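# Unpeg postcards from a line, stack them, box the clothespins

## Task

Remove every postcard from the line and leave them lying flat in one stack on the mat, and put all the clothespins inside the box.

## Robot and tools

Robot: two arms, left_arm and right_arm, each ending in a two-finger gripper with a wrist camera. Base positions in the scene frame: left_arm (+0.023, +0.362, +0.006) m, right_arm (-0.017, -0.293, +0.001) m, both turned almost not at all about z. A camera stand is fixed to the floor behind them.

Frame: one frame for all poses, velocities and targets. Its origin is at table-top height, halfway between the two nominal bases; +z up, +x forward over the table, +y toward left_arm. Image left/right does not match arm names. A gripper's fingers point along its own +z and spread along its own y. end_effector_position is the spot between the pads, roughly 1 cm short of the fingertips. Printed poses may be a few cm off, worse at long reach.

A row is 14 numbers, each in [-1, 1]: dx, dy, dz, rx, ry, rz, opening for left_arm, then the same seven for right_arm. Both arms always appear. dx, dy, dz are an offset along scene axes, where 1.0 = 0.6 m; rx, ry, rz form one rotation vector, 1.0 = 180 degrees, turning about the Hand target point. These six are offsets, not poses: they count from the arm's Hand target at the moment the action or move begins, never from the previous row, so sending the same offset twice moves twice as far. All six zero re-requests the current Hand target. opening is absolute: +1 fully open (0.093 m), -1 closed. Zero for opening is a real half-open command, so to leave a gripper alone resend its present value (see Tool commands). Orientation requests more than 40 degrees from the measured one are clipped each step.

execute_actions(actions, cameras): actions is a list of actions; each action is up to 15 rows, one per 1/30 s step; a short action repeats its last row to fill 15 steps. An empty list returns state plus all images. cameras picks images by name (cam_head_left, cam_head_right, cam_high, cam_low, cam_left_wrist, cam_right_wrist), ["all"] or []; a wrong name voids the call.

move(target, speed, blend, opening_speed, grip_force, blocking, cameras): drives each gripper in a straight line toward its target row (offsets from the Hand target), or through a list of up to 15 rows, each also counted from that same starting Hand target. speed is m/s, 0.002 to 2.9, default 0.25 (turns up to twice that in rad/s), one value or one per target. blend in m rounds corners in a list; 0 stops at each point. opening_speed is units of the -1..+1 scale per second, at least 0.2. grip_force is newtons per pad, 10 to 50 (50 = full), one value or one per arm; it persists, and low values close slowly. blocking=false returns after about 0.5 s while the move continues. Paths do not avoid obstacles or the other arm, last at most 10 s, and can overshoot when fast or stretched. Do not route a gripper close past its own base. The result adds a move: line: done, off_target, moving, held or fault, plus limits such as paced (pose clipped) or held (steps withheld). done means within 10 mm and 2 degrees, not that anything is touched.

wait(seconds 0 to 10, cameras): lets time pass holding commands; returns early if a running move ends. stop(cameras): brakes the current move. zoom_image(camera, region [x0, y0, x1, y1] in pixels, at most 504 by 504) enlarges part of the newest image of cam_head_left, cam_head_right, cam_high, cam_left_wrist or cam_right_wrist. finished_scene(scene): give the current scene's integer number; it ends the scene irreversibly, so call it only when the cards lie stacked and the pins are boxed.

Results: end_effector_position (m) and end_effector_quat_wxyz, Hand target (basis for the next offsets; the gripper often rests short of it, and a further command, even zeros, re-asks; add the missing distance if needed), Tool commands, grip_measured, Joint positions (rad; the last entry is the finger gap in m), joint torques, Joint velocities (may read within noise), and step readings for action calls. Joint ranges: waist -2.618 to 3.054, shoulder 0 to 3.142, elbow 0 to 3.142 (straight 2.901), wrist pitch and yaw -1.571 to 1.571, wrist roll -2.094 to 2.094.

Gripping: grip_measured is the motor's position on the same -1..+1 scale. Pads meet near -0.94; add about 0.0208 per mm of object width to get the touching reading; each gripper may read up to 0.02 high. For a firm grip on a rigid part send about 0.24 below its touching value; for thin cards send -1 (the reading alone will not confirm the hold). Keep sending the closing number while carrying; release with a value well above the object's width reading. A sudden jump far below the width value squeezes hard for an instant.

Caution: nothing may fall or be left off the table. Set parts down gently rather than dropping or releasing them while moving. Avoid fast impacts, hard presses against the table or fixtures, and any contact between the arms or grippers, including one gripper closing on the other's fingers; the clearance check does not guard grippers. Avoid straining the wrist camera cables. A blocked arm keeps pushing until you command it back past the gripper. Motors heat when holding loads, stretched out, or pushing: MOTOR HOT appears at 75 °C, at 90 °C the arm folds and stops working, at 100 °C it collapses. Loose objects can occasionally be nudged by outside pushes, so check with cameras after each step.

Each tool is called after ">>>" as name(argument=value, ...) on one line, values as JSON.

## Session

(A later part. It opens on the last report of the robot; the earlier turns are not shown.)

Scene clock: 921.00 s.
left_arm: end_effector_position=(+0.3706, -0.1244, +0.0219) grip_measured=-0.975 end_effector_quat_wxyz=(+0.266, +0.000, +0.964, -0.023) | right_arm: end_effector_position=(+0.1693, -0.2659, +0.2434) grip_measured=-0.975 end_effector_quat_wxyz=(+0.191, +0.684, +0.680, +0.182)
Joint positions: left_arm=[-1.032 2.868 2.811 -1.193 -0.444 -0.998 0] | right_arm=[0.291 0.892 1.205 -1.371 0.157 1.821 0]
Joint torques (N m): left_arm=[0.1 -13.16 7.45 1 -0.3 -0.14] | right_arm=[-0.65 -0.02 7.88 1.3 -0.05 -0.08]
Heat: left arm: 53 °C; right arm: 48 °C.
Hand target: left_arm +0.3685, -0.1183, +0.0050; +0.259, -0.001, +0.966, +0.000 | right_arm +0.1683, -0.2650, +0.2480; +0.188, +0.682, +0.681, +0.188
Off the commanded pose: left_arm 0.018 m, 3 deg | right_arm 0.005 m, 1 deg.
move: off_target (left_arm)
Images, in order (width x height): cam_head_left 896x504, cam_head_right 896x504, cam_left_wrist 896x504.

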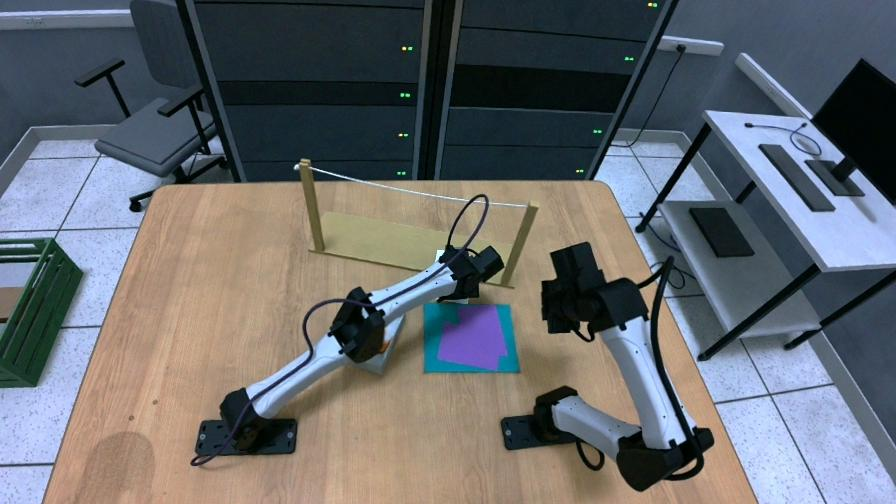

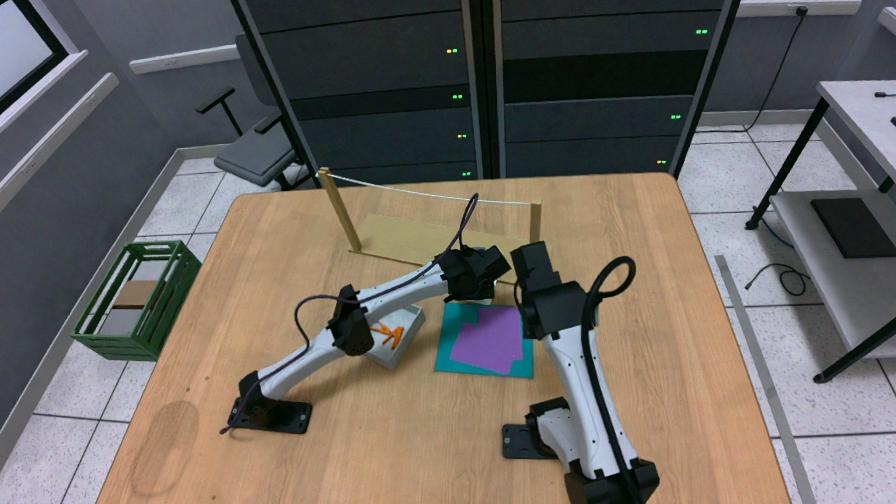

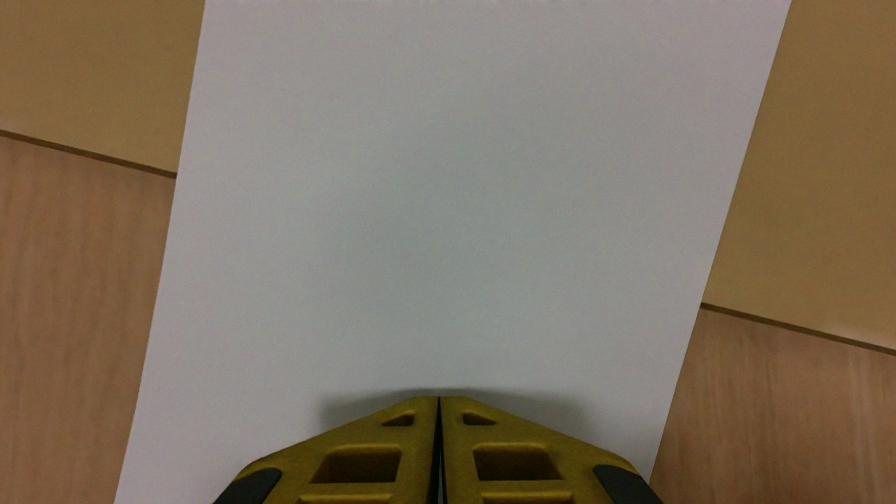

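>>> move(target=[-0.2,-0.045,-0.013,0,0,0,-1,0,0,0,0,0,0,-1], speed=0.08, cameras=["cam_head_left","cam_head_right","cam_left_wrist"])

Scene clock: 927.13 s.
left_arm: end_effector_position=(+0.2792, -0.1479, +0.0161) grip_measured=-0.975 end_effector_quat_wxyz=(+0.315, -0.023, +0.949, -0.008) | right_arm: end_effector_position=(+0.1693, -0.2659, +0.2434) grip_measured=-0.975 end_effector_quat_wxyz=(+0.191, +0.684, +0.680, +0.182)
Joint positions: left_arm=[-1.235 2.765 2.552 -1.145 -0.609 -1.257 0] | right_arm=[0.291 0.892 1.205 -1.371 0.157 1.821 0]
Joint torques (N m): left_arm=[-1.69 -15.91 3.69 0.51 0.73 -0.14] | right_arm=[-0.8 -0.03 7.9 1.34 -0.02 -0.08]
Heat: left arm: 52 °C; right arm: 48 °C.
Hand target: left_arm +0.2485, -0.1452, -0.0029; +0.259, -0.001, +0.966, +0.000 | right_arm +0.1683, -0.2650, +0.2480; +0.188, +0.682, +0.681, +0.188
Off the commanded pose: left_arm 0.036 m, 7 deg | right_arm 0.005 m, 1 deg.
move: off_target (left_arm)
Images, in order (width x height): cam_head_left 896x504, cam_head_right 896x504, cam_left_wrist 896x504.

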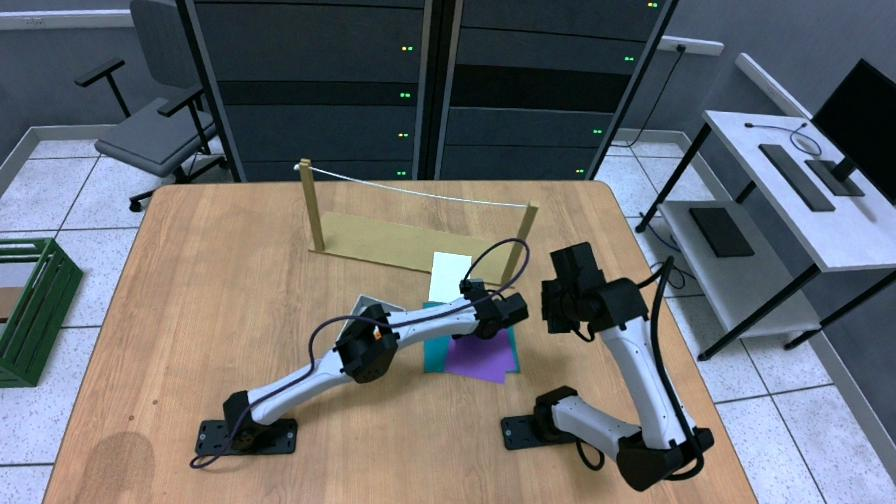

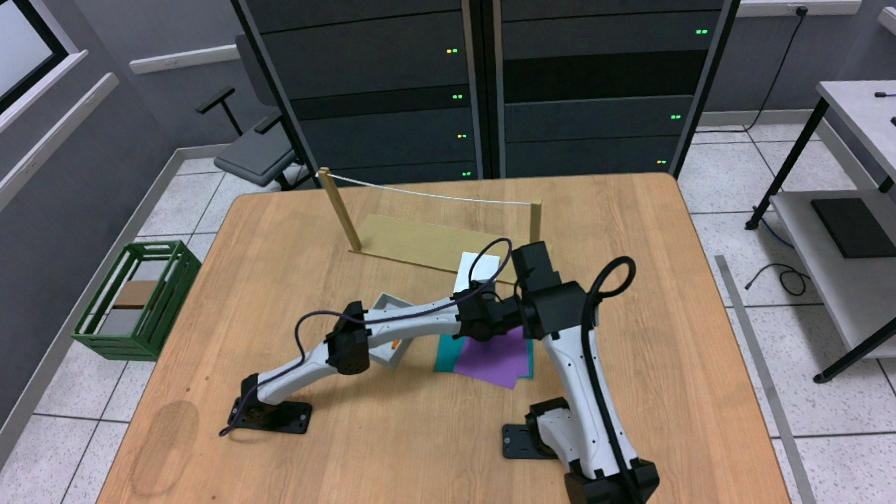

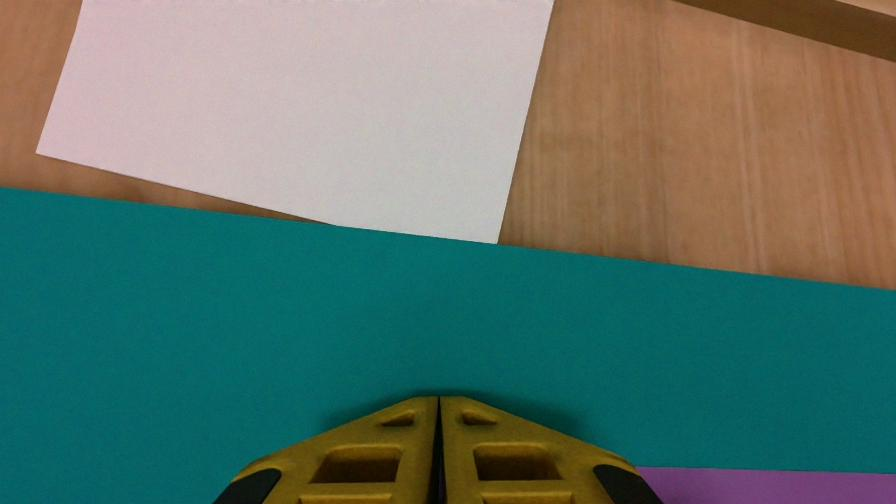

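>>> move(target=[[0,0,0.15,0,0,0,-1,0,0,0,0,0,0,-1],[0.345,0.04,0.15,0,0,0,-1,0,0,0,0,0,0,-1]], speed=0.12, blend=0.02, cameras=["cam_head_left","cam_head_right","cam_low","cam_left_wrist"])

Scene clock: 945.57 s.
left_arm: end_effector_position=(+0.4513, -0.1128, +0.0916) grip_measured=-0.975 end_effector_quat_wxyz=(+0.332, +0.022, +0.939, -0.087) | right_arm: end_effector_position=(+0.1693, -0.2659, +0.2434) grip_measured=-0.975 end_effector_quat_wxyz=(+0.191, +0.684, +0.680, +0.182)
Joint positions: left_arm=[-0.902 2.789 2.837 -1.033 -0.408 -0.77 0] | right_arm=[0.291 0.892 1.205 -1.371 0.157 1.821 0]
Joint torques (N m): left_arm=[0.09 -13.27 10.09 2.11 -0.06 0.04] | right_arm=[-0.58 -0.1 7.9 1.28 -0.02 -0.07]
Heat: left arm: 56 °C; right arm: 48 °C.
Hand target: left_arm +0.4554, -0.1212, +0.0871; +0.259, -0.001, +0.966, +0.000 | right_arm +0.1683, -0.2650, +0.2480; +0.188, +0.682, +0.681, +0.188
Off the commanded pose: left_arm 0.010 m, 14 deg | right_arm 0.005 m, 1 deg.
elbow stopped short (left arm): the move would have taken joint 3 (elbow) straighter than the controller allows.
move: off_target (left_arm)
Images, in order (width x height): cam_head_left 896x504, cam_head_right 896x504, cam_low 896x504, cam_left_wrist 896x504.

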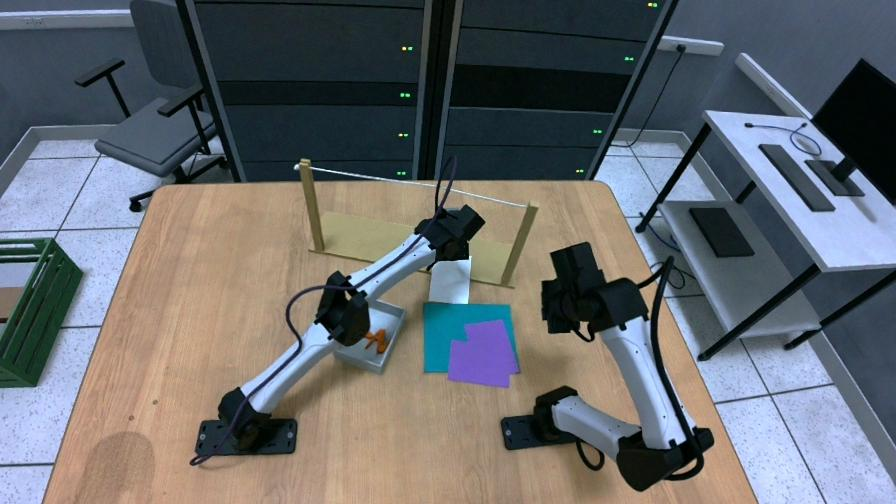

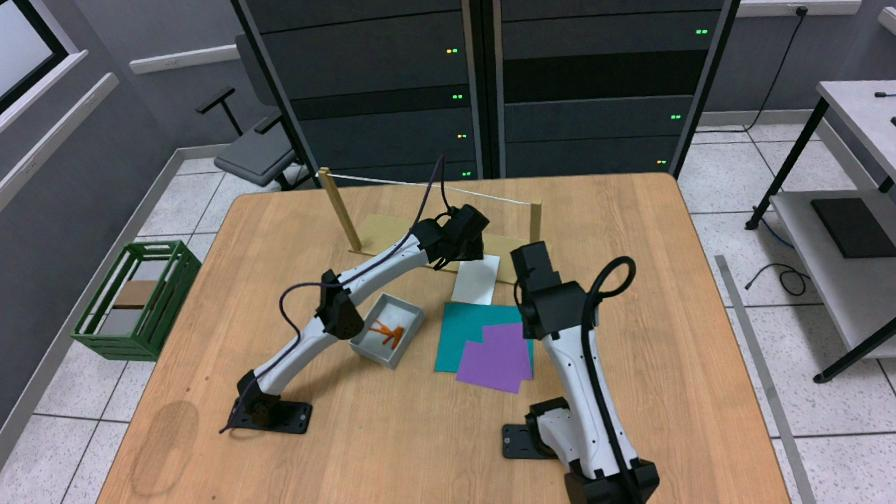

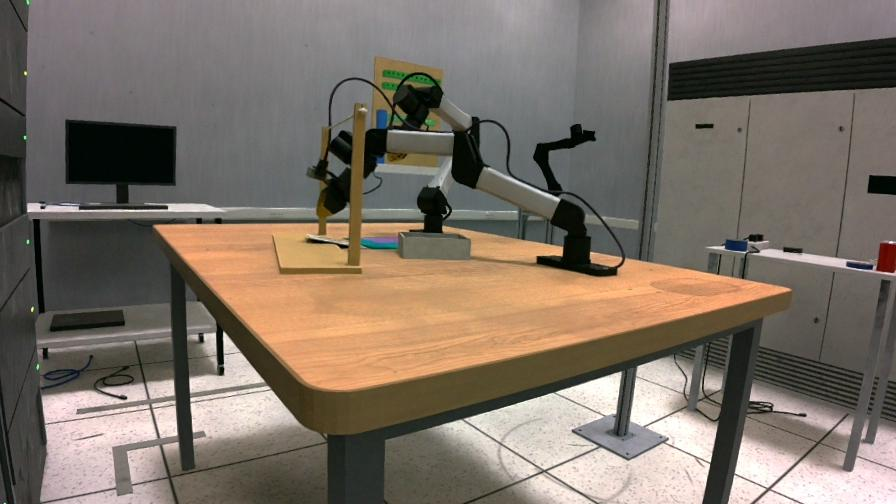

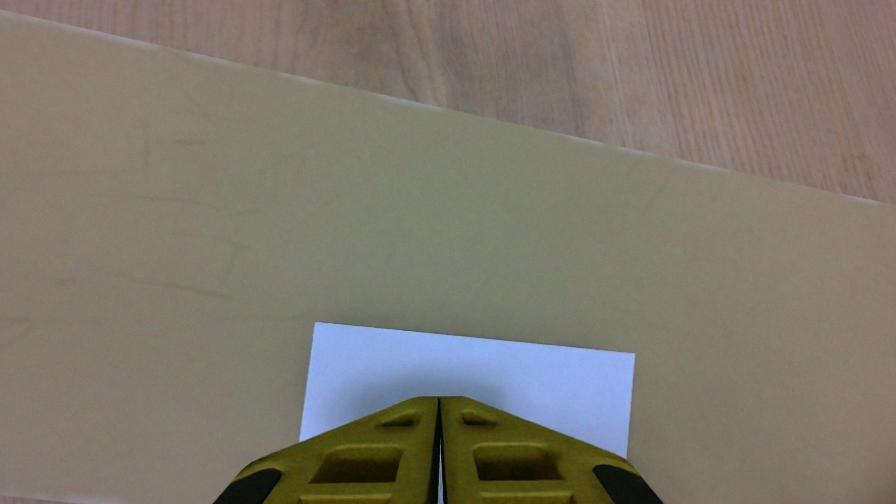

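>>> move(target=[[-0.02,0,-0.13,0,0,0,-1,0,0,0,0,0,0,-1],[-0.13,-0.02,-0.135,0,0,0,-1,0,0,0,0,0,0,-1]], speed=0.08, cameras=["cam_head_left","cam_head_right","cam_low","cam_left_wrist"])

Scene clock: 955.70 s.
left_arm: end_effector_position=(+0.3818, -0.1359, +0.0216) grip_measured=-0.975 end_effector_quat_wxyz=(+0.289, +0.006, +0.956, -0.042) | right_arm: end_effector_position=(+0.1693, -0.2659, +0.2434) grip_measured=-0.975 end_effector_quat_wxyz=(+0.191, +0.684, +0.680, +0.182)
Joint positions: left_arm=[-1.029 2.897 2.843 -1.128 -0.46 -0.964 0] | right_arm=[0.291 0.892 1.205 -1.371 0.157 1.821 0]
Joint torques (N m): left_arm=[0.1 -13.04 9.28 1.02 -0.08 -0.12] | right_arm=[-0.61 -0.13 7.82 1.29 -0.07 -0.06]
Heat: left arm: 56 °C; right arm: 48 °C.
Hand target: left_arm +0.3775, -0.1332, +0.0061; +0.259, -0.001, +0.966, +0.000 | right_arm +0.1683, -0.2650, +0.2480; +0.188, +0.682, +0.681, +0.188
Off the commanded pose: left_arm 0.016 m, 6 deg | right_arm 0.005 m, 1 deg.
elbow stopped short (left arm): the move would have taken joint 3 (elbow) straighter than the controller allows.
move: off_target (left_arm)
Images, in order (width x height): cam_head_left 896x504, cam_head_right 896x504, cam_low 896x504, cam_left_wrist 896x504.

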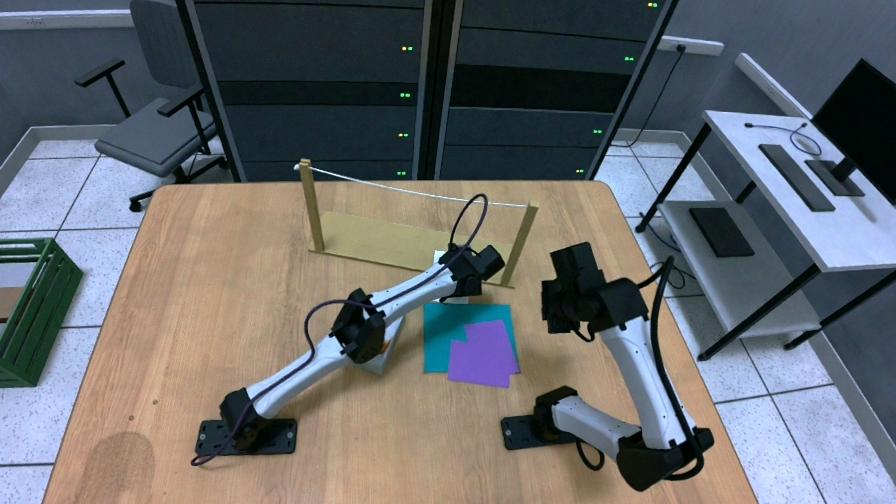

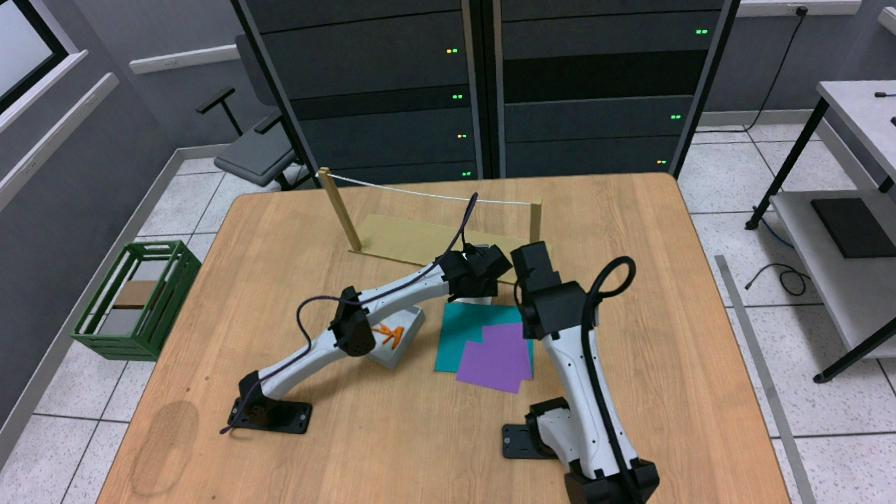

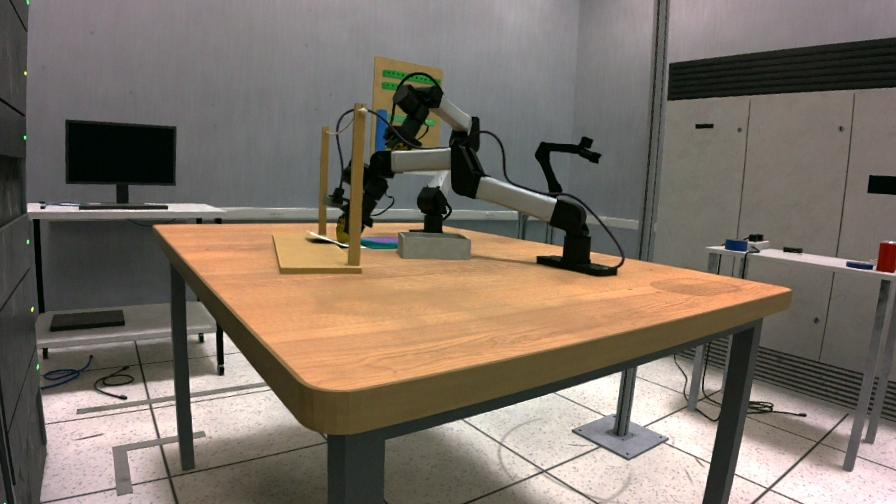

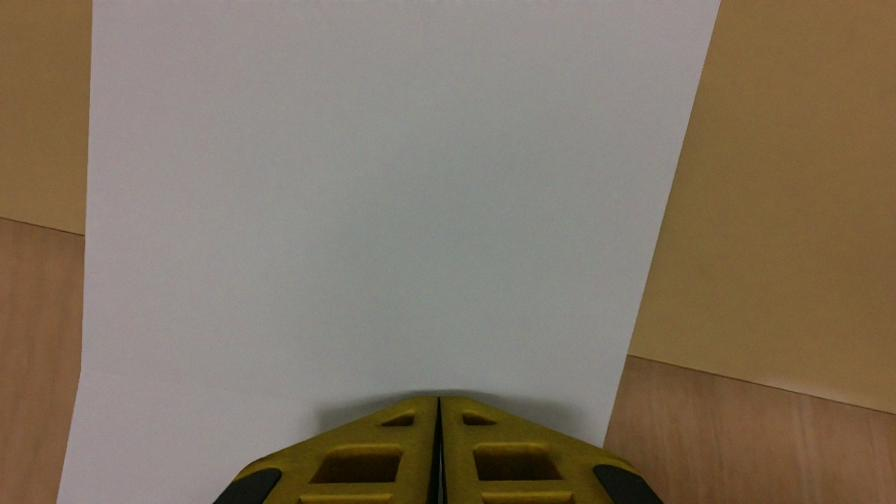

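>>> move(target=[[0,0,0.13,0,0,0,-1,0,0,0,0,0,0,-1],[-0.1,0.2,0.25,0,0,0,-1,0,0,0,0,0,0,-1]], speed=0.2, blend=0.03, cameras=["cam_head_left","cam_high","cam_low","cam_right_wrist"])

>>> zoom_image(camera="cam_low", region=[260, 200, 420, 290])

>>> zoom_image(camera="cam_head_left", region=[380, 230, 560, 400])

Scene clock: 974.43 s.
left_arm: end_effector_position=(+0.3136, -0.0143, +0.1382) grip_measured=-0.975 end_effector_quat_wxyz=(+0.246, +0.006, +0.969, +0.022) | right_arm: end_effector_position=(+0.1693, -0.2659, +0.2434) grip_measured=-0.975 end_effector_quat_wxyz=(+0.191, +0.684, +0.680, +0.182)
Joint positions: left_arm=[-1.029 2.174 2.02 -1.199 -0.452 -1.006 0] | right_arm=[0.291 0.892 1.205 -1.371 0.157 1.821 0]
Joint torques (N m): left_arm=[0.79 -15.84 5.82 1.29 -0.21 0.01] | right_arm=[-0.54 0.06 7.95 1.28 -0.05 -0.07]
Heat: left arm: 55 °C; right arm: 48 °C.
Hand target: left_arm +0.3175, -0.0132, +0.1560; +0.259, -0.001, +0.966, +0.000 | right_arm +0.1683, -0.2650, +0.2480; +0.188, +0.682, +0.681, +0.188
Off the commanded pose: left_arm 0.018 m, 3 deg | right_arm 0.005 m, 1 deg.
elbow stopped short (left arm): the move would have taken joint 3 (elbow) straighter than the controller allows.
move: off_target (left_arm)
Images, in order (width x height): cam_head_left 896x504, cam_high 896x504, cam_low 896x504, cam_right_wrist 896x504.

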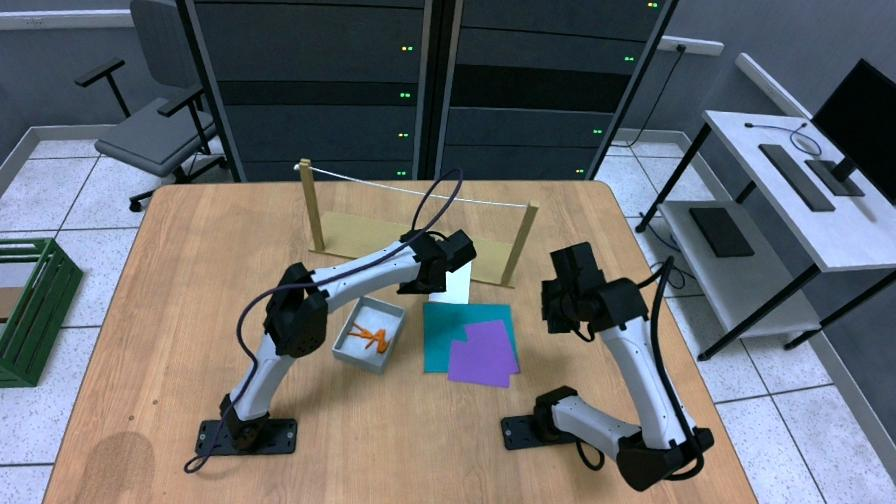

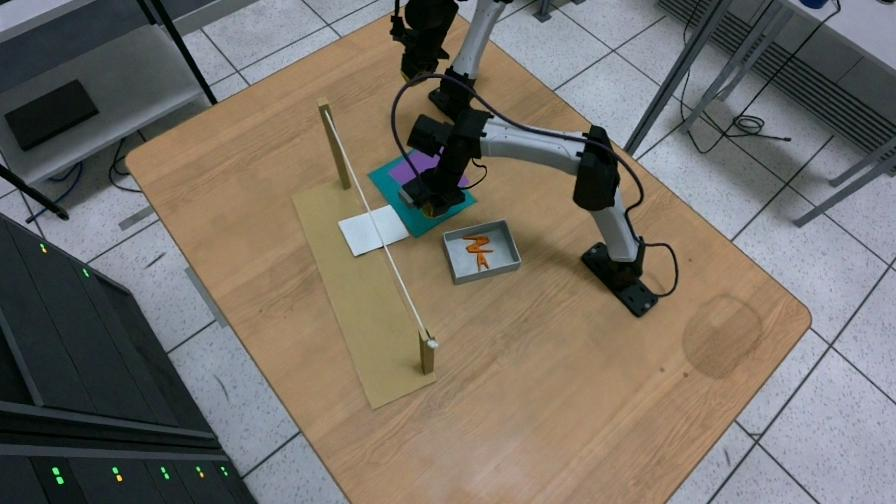

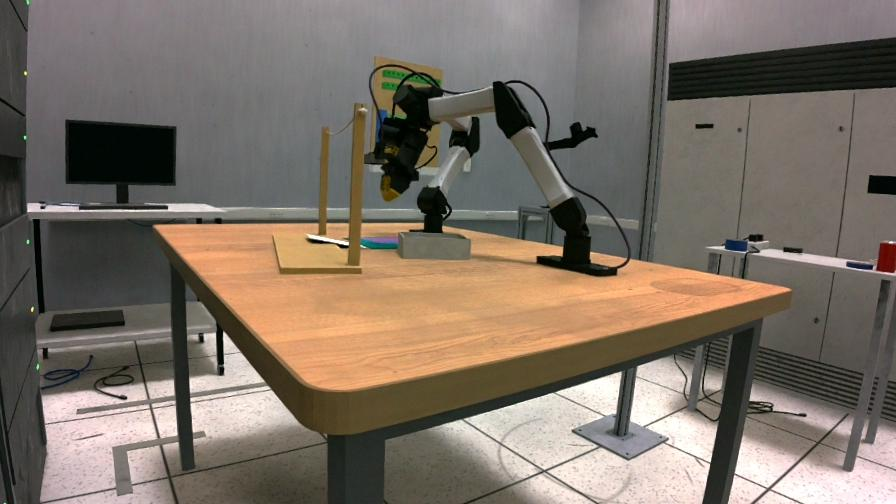

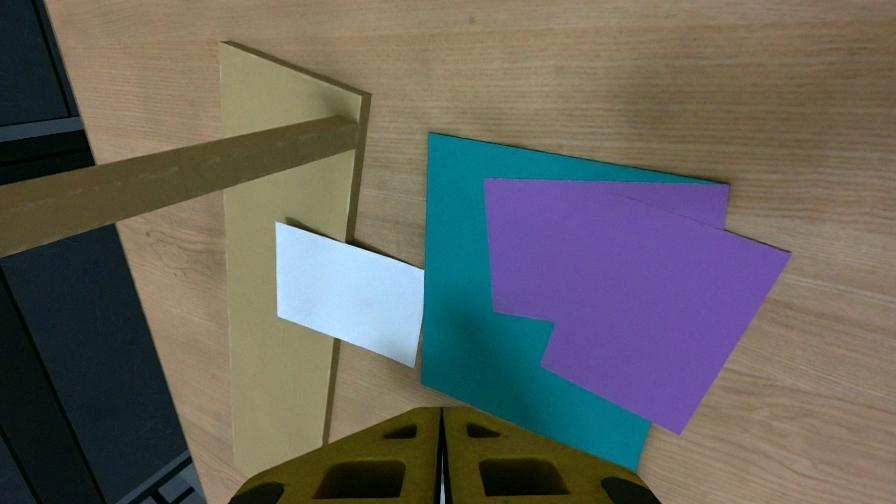

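Scaled by 3.150 from the camera's 896x504 image, which has a finer 1280x720 frame.

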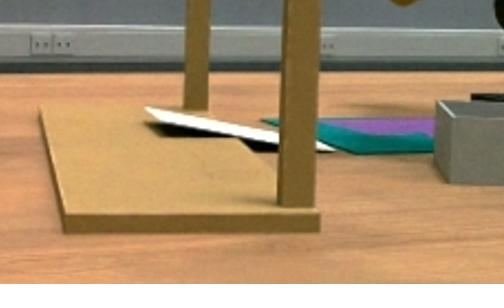

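Scaled by 2.800 from the camera's 896x504 image, which has a finer 1280x720 frame.

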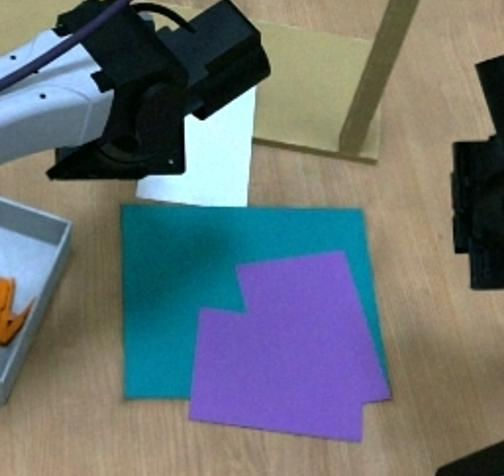

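>>> move(target=[[0.19,-0.17,-0.08,0,0,0,-1,0,0,0,0,0,0,-1],[0.195,-0.175,-0.27,0,0,0,-1,0,0,0,0,0,0,-1]], speed=0.15, cameras=["cam_head_left","cam_low","cam_left_wrist"])

>>> zoom_image(camera="cam_low", region=[260, 200, 420, 290])

Scene clock: 991.83 s.
left_arm: end_effector_position=(+0.4344, -0.1209, +0.0282) grip_measured=-0.975 end_effector_quat_wxyz=(+0.309, +0.012, +0.949, -0.058) | right_arm: end_effector_position=(+0.1693, -0.2659, +0.2434) grip_measured=-0.975 end_effector_quat_wxyz=(+0.191, +0.684, +0.680, +0.182)
Joint positions: left_arm=[-0.938 2.905 2.856 -1.034 -0.434 -0.843 0] | right_arm=[0.291 0.892 1.205 -1.371 0.157 1.821 0]
Joint torques (N m): left_arm=[0.61 -10.95 8.4 1.56 0 -0.15] | right_arm=[-0.53 0.02 7.88 1.31 -0.06 -0.05]
Heat: left arm: 57 °C; right arm: 48 °C.
Hand target: left_arm +0.4346, -0.1182, -0.0058; +0.259, -0.001, +0.966, +0.000 | right_arm +0.1683, -0.2650, +0.2480; +0.188, +0.682, +0.681, +0.188
Off the commanded pose: left_arm 0.034 m, 9 deg | right_arm 0.005 m, 1 deg.
elbow stopped short (left arm): the move would have taken joint 3 (elbow) straighter than the controller allows.
move: off_target (left_arm)
Images, in order (width x height): cam_head_left 896x504, cam_low 896x504, cam_left_wrist 896x504.

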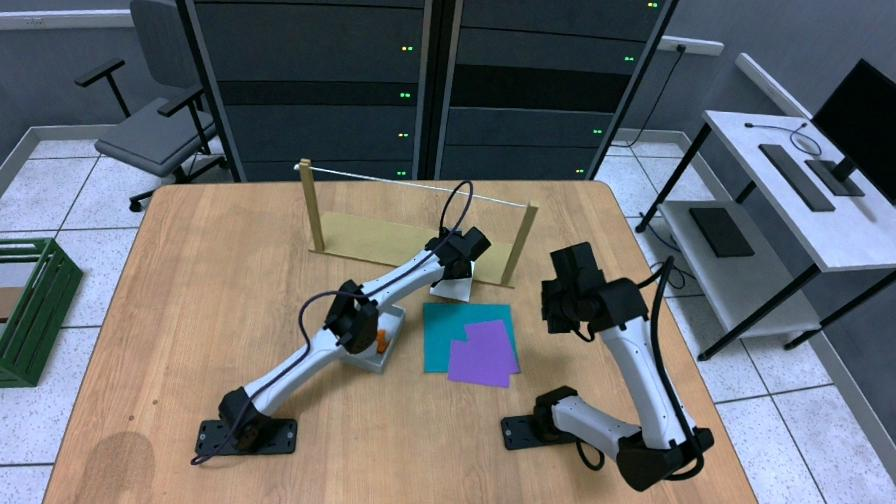

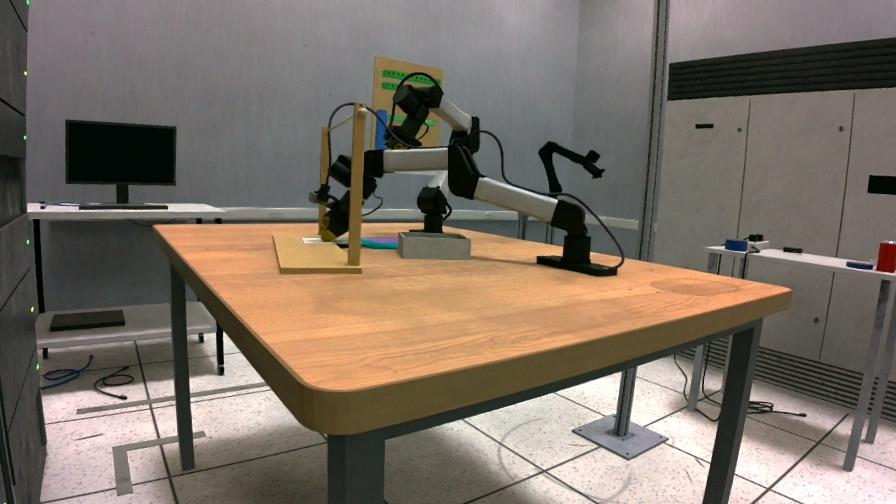

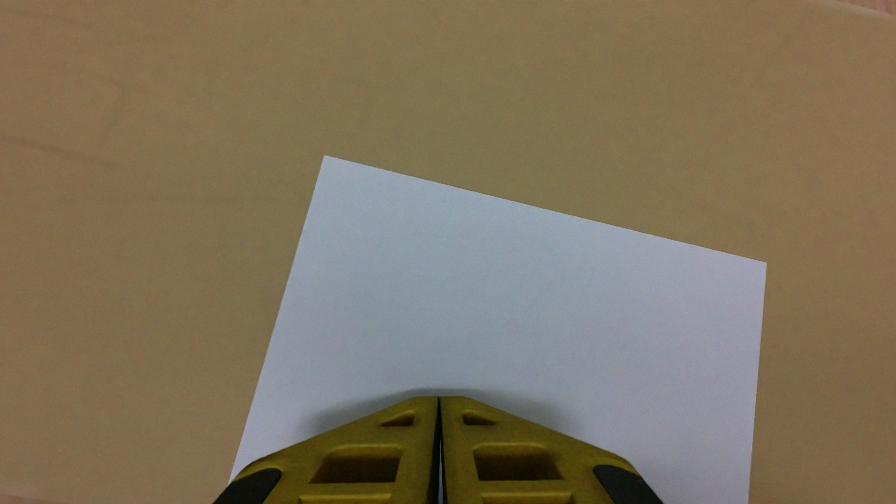

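Scaled by 3.150 from the camera's 896x504 image, which has a finer 1280x720 frame.

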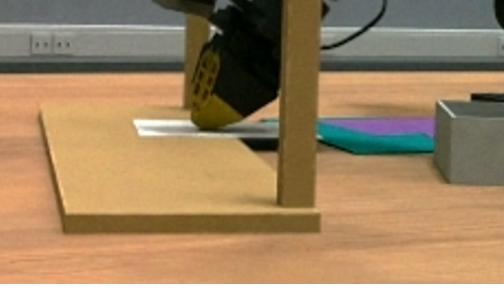

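>>> move(target=[-0.08,-0.025,-0.01,0,0,0,-1,0,0,0,0,0,0,-1], speed=0.04, cameras=["cam_head_left","cam_low","cam_left_wrist"])

>>> zoom_image(camera="cam_head_left", region=[380, 230, 560, 400])

>>> zoom_image(camera="cam_low", region=[260, 200, 420, 290])

Scene clock: 999.10 s.
left_arm: end_effector_position=(+0.3956, -0.1405, +0.0229) grip_measured=-0.975 end_effector_quat_wxyz=(+0.304, -0.001, +0.951, -0.059) | right_arm: end_effector_position=(+0.1693, -0.2659, +0.2434) grip_measured=-0.975 end_effector_quat_wxyz=(+0.191, +0.684, +0.680, +0.182)
Joint positions: left_arm=[-1.014 2.911 2.856 -1.073 -0.463 -0.949 0] | right_arm=[0.291 0.892 1.205 -1.371 0.157 1.821 0]
Joint torques (N m): left_arm=[-0.14 -11.38 8.08 1 -0.02 -0.12] | right_arm=[-0.76 -0.06 7.8 1.32 -0.07 -0.05]
Heat: left arm: 58 °C; right arm: 48 °C.
Hand target: left_arm +0.3865, -0.1332, -0.0119; +0.259, -0.001, +0.966, +0.000 | right_arm +0.1683, -0.2650, +0.2480; +0.188, +0.682, +0.681, +0.188
Off the commanded pose: left_arm 0.037 m, 9 deg | right_arm 0.005 m, 1 deg.
move: off_target (left_arm)
Images, in order (width x height): cam_head_left 896x504, cam_low 896x504, cam_left_wrist 896x504.

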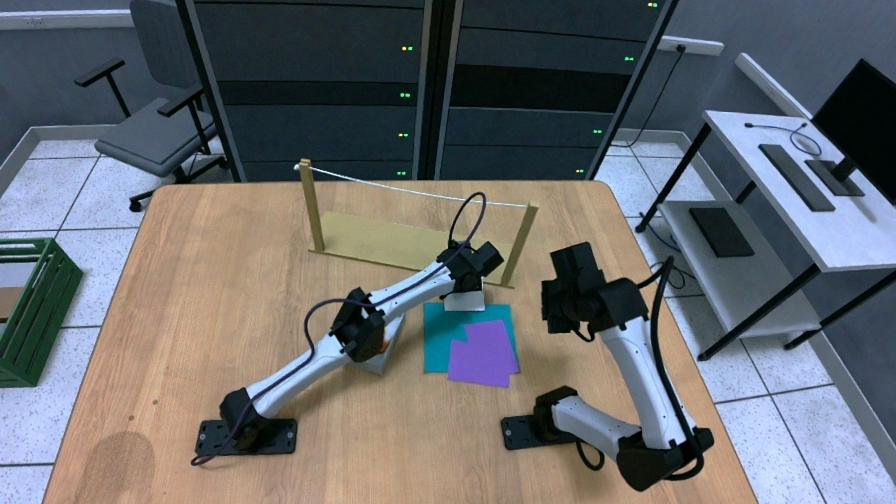

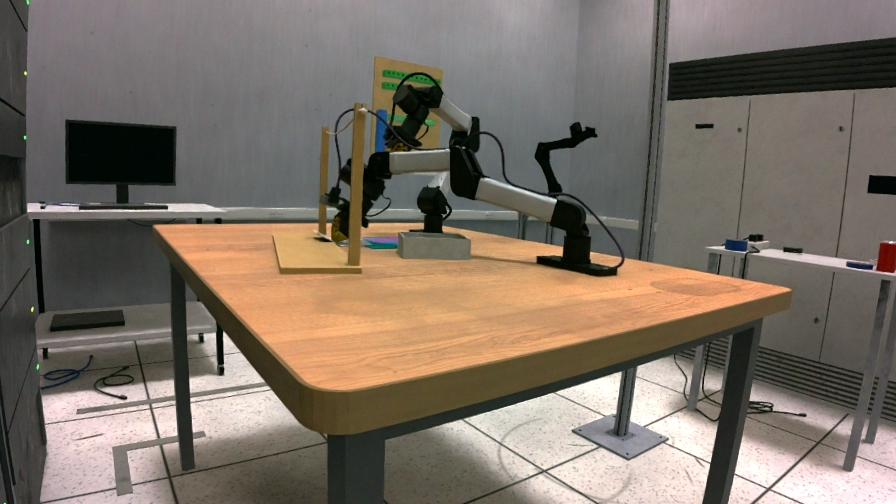

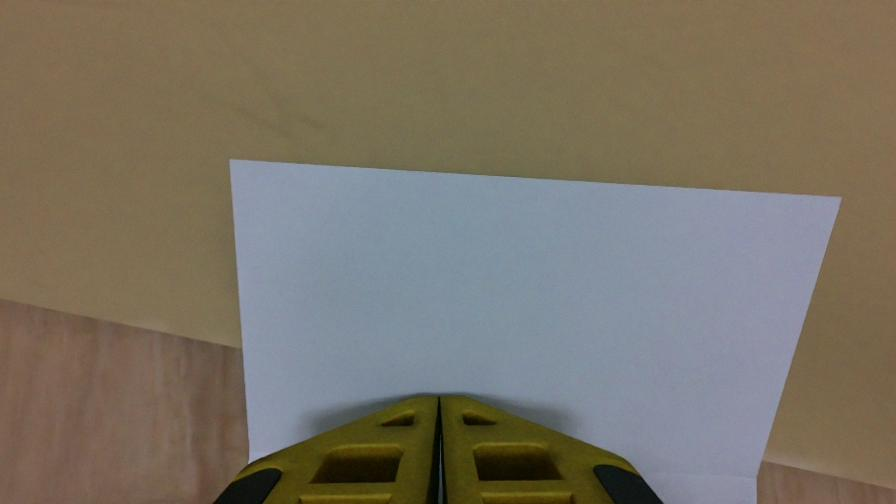

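Scaled by 2.800 from the camera's 896x504 image, which has a finer 1280x720 frame.

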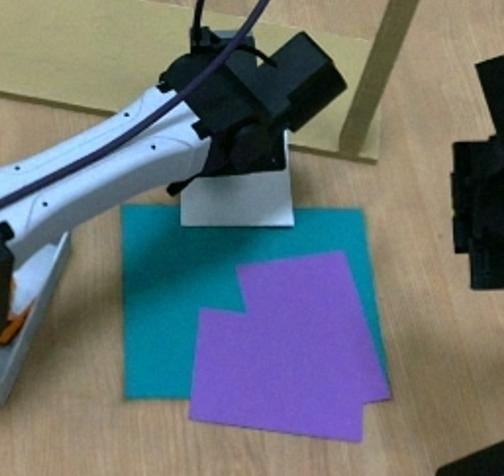

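Scaled by 3.150 from the camera's 896x504 image, which has a finer 1280x720 frame.

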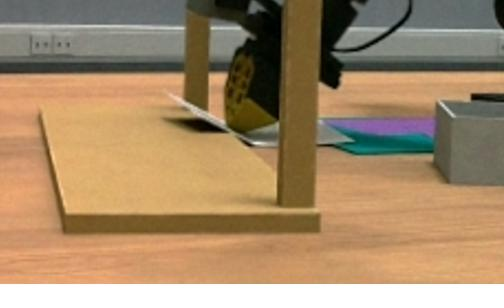

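>>> move(target=[-0.13,-0.015,0.0,0,0,0,-1,0,0,0,0,0,0,-1], speed=0.04, cameras=["cam_head_left","cam_low","cam_left_wrist"])

>>> zoom_image(camera="cam_head_left", region=[380, 230, 560, 400])

Scene clock: 1009.90 s.
left_arm: end_effector_position=(+0.3392, -0.1541, +0.0147) grip_measured=-0.975 end_effector_quat_wxyz=(+0.316, -0.028, +0.948, -0.038) | right_arm: end_effector_position=(+0.1693, -0.2659, +0.2434) grip_measured=-0.975 end_effector_quat_wxyz=(+0.191, +0.684, +0.680, +0.182)
Joint positions: left_arm=[-1.13 2.902 2.809 -1.135 -0.56 -1.129 0] | right_arm=[0.291 0.892 1.205 -1.371 0.157 1.821 0]
Joint torques (N m): left_arm=[-1.35 -15.61 3.74 0.24 0.49 -0.16] | right_arm=[-0.69 -0.06 7.99 1.28 -0.03 -0.06]
Heat: left arm: 60 °C; right arm: 49 °C.
Hand target: left_arm +0.3086, -0.1421, -0.0119; +0.259, -0.001, +0.966, +0.000 | right_arm +0.1683, -0.2650, +0.2480; +0.188, +0.682, +0.681, +0.188
Off the commanded pose: left_arm 0.042 m, 9 deg | right_arm 0.005 m, 1 deg.
move: off_target (left_arm)
Images, in order (width x height): cam_head_left 896x504, cam_low 896x504, cam_left_wrist 896x504.

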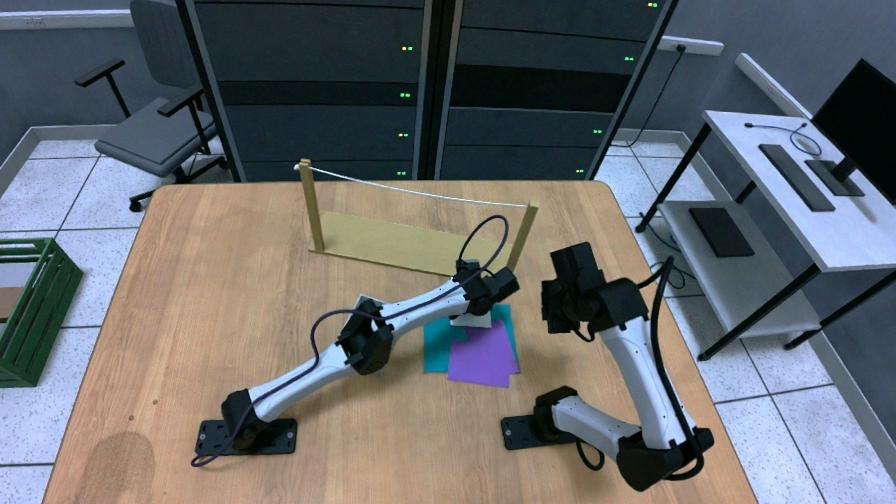

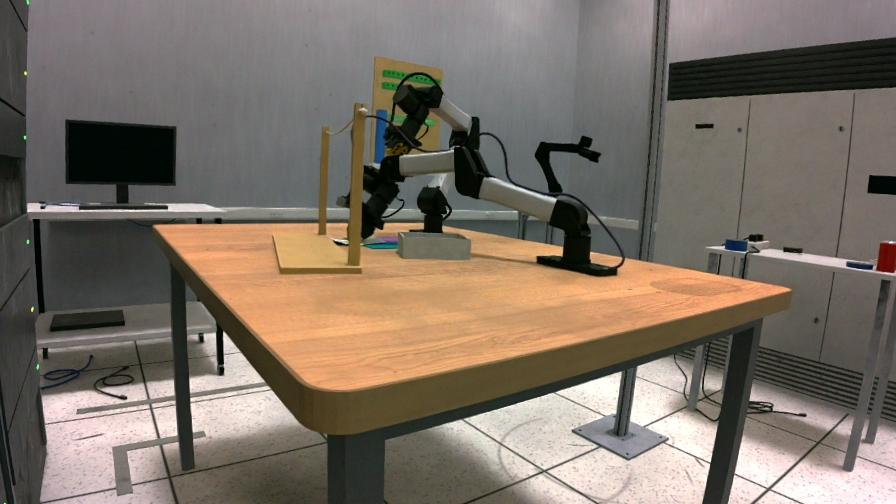

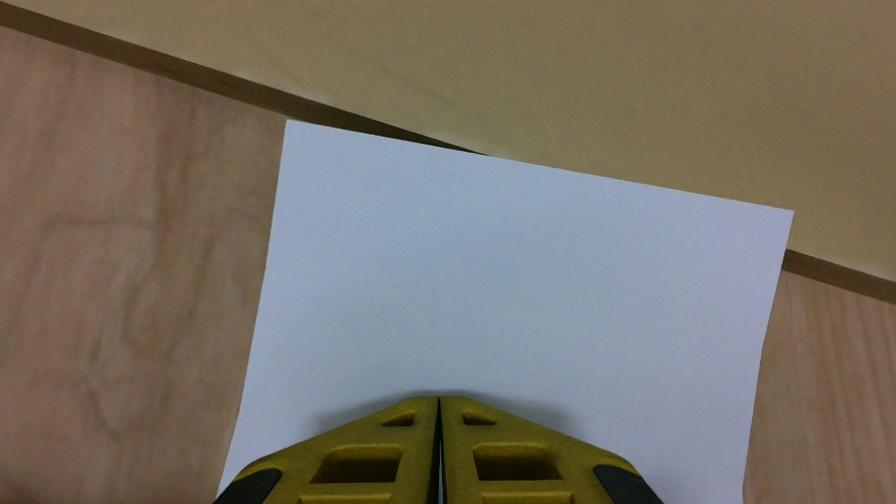

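Scaled by 2.800 from the camera's 896x504 image, which has a finer 1280x720 frame.

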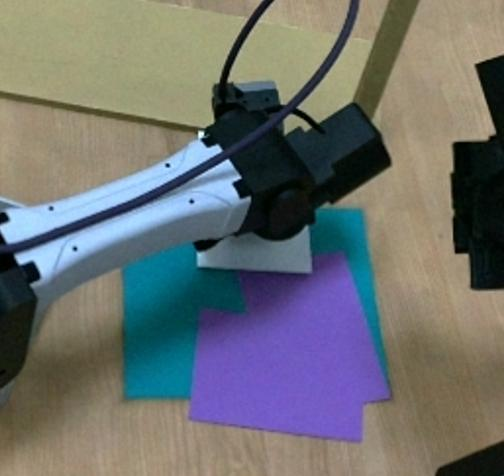

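>>> move(target=[-0.16,-0.01,0.0,0,0,0,-1,0,0,0,0,0,0,-1], speed=0.04, cameras=["cam_head_left","cam_left_wrist"])

>>> zoom_image(camera="cam_head_left", region=[380, 230, 560, 400])

Scene clock: 1018.23 s.
left_arm: end_effector_position=(+0.2416, -0.1552, +0.0164) grip_measured=-0.975 end_effector_quat_wxyz=(+0.314, -0.024, +0.949, -0.019) | right_arm: end_effector_position=(+0.1693, -0.2659, +0.2434) grip_measured=-0.975 end_effector_quat_wxyz=(+0.191, +0.684, +0.680, +0.182)
Joint positions: left_arm=[-1.305 2.72 2.467 -1.127 -0.615 -1.335 0] | right_arm=[0.291 0.892 1.205 -1.371 0.157 1.821 0]
Joint torques (N m): left_arm=[-1.5 -14.24 3.22 0.53 0.69 -0.13] | right_arm=[-0.62 -0.16 7.9 1.26 -0.04 -0.08]
Heat: left arm: 61 °C; right arm: 49 °C.
Hand target: left_arm +0.2125, -0.1481, -0.0120; +0.259, -0.001, +0.966, +0.000 | right_arm +0.1683, -0.2650, +0.2480; +0.188, +0.682, +0.681, +0.188
Off the commanded pose: left_arm 0.041 m, 7 deg | right_arm 0.005 m, 1 deg.
move: off_target (left_arm)
Images, in order (width x height): cam_head_left 896x504, cam_left_wrist 896x504.

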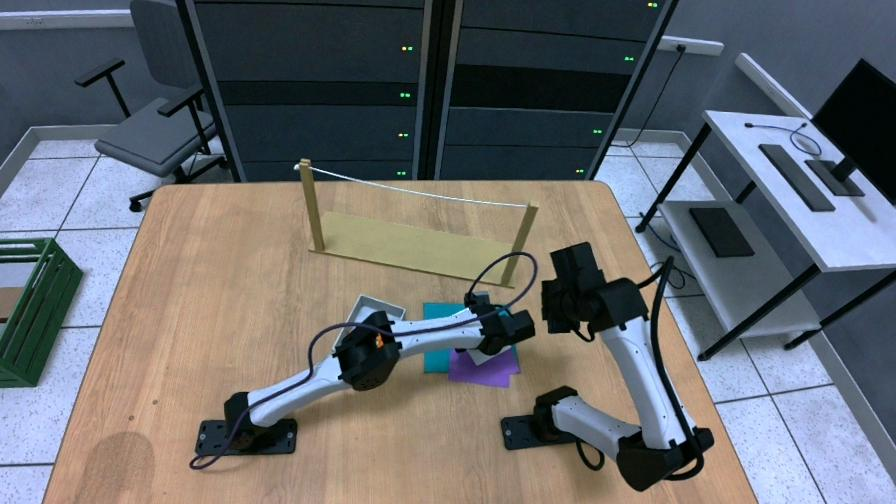

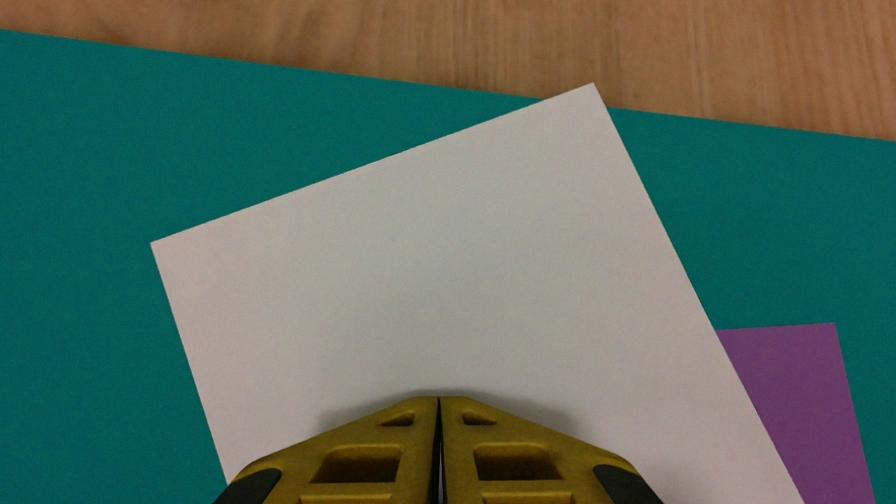

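Scaled by 2.800 from the camera's 896x504 image, which has a finer 1280x720 frame.

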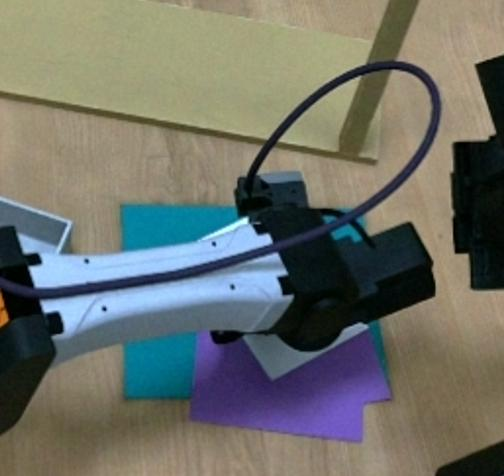

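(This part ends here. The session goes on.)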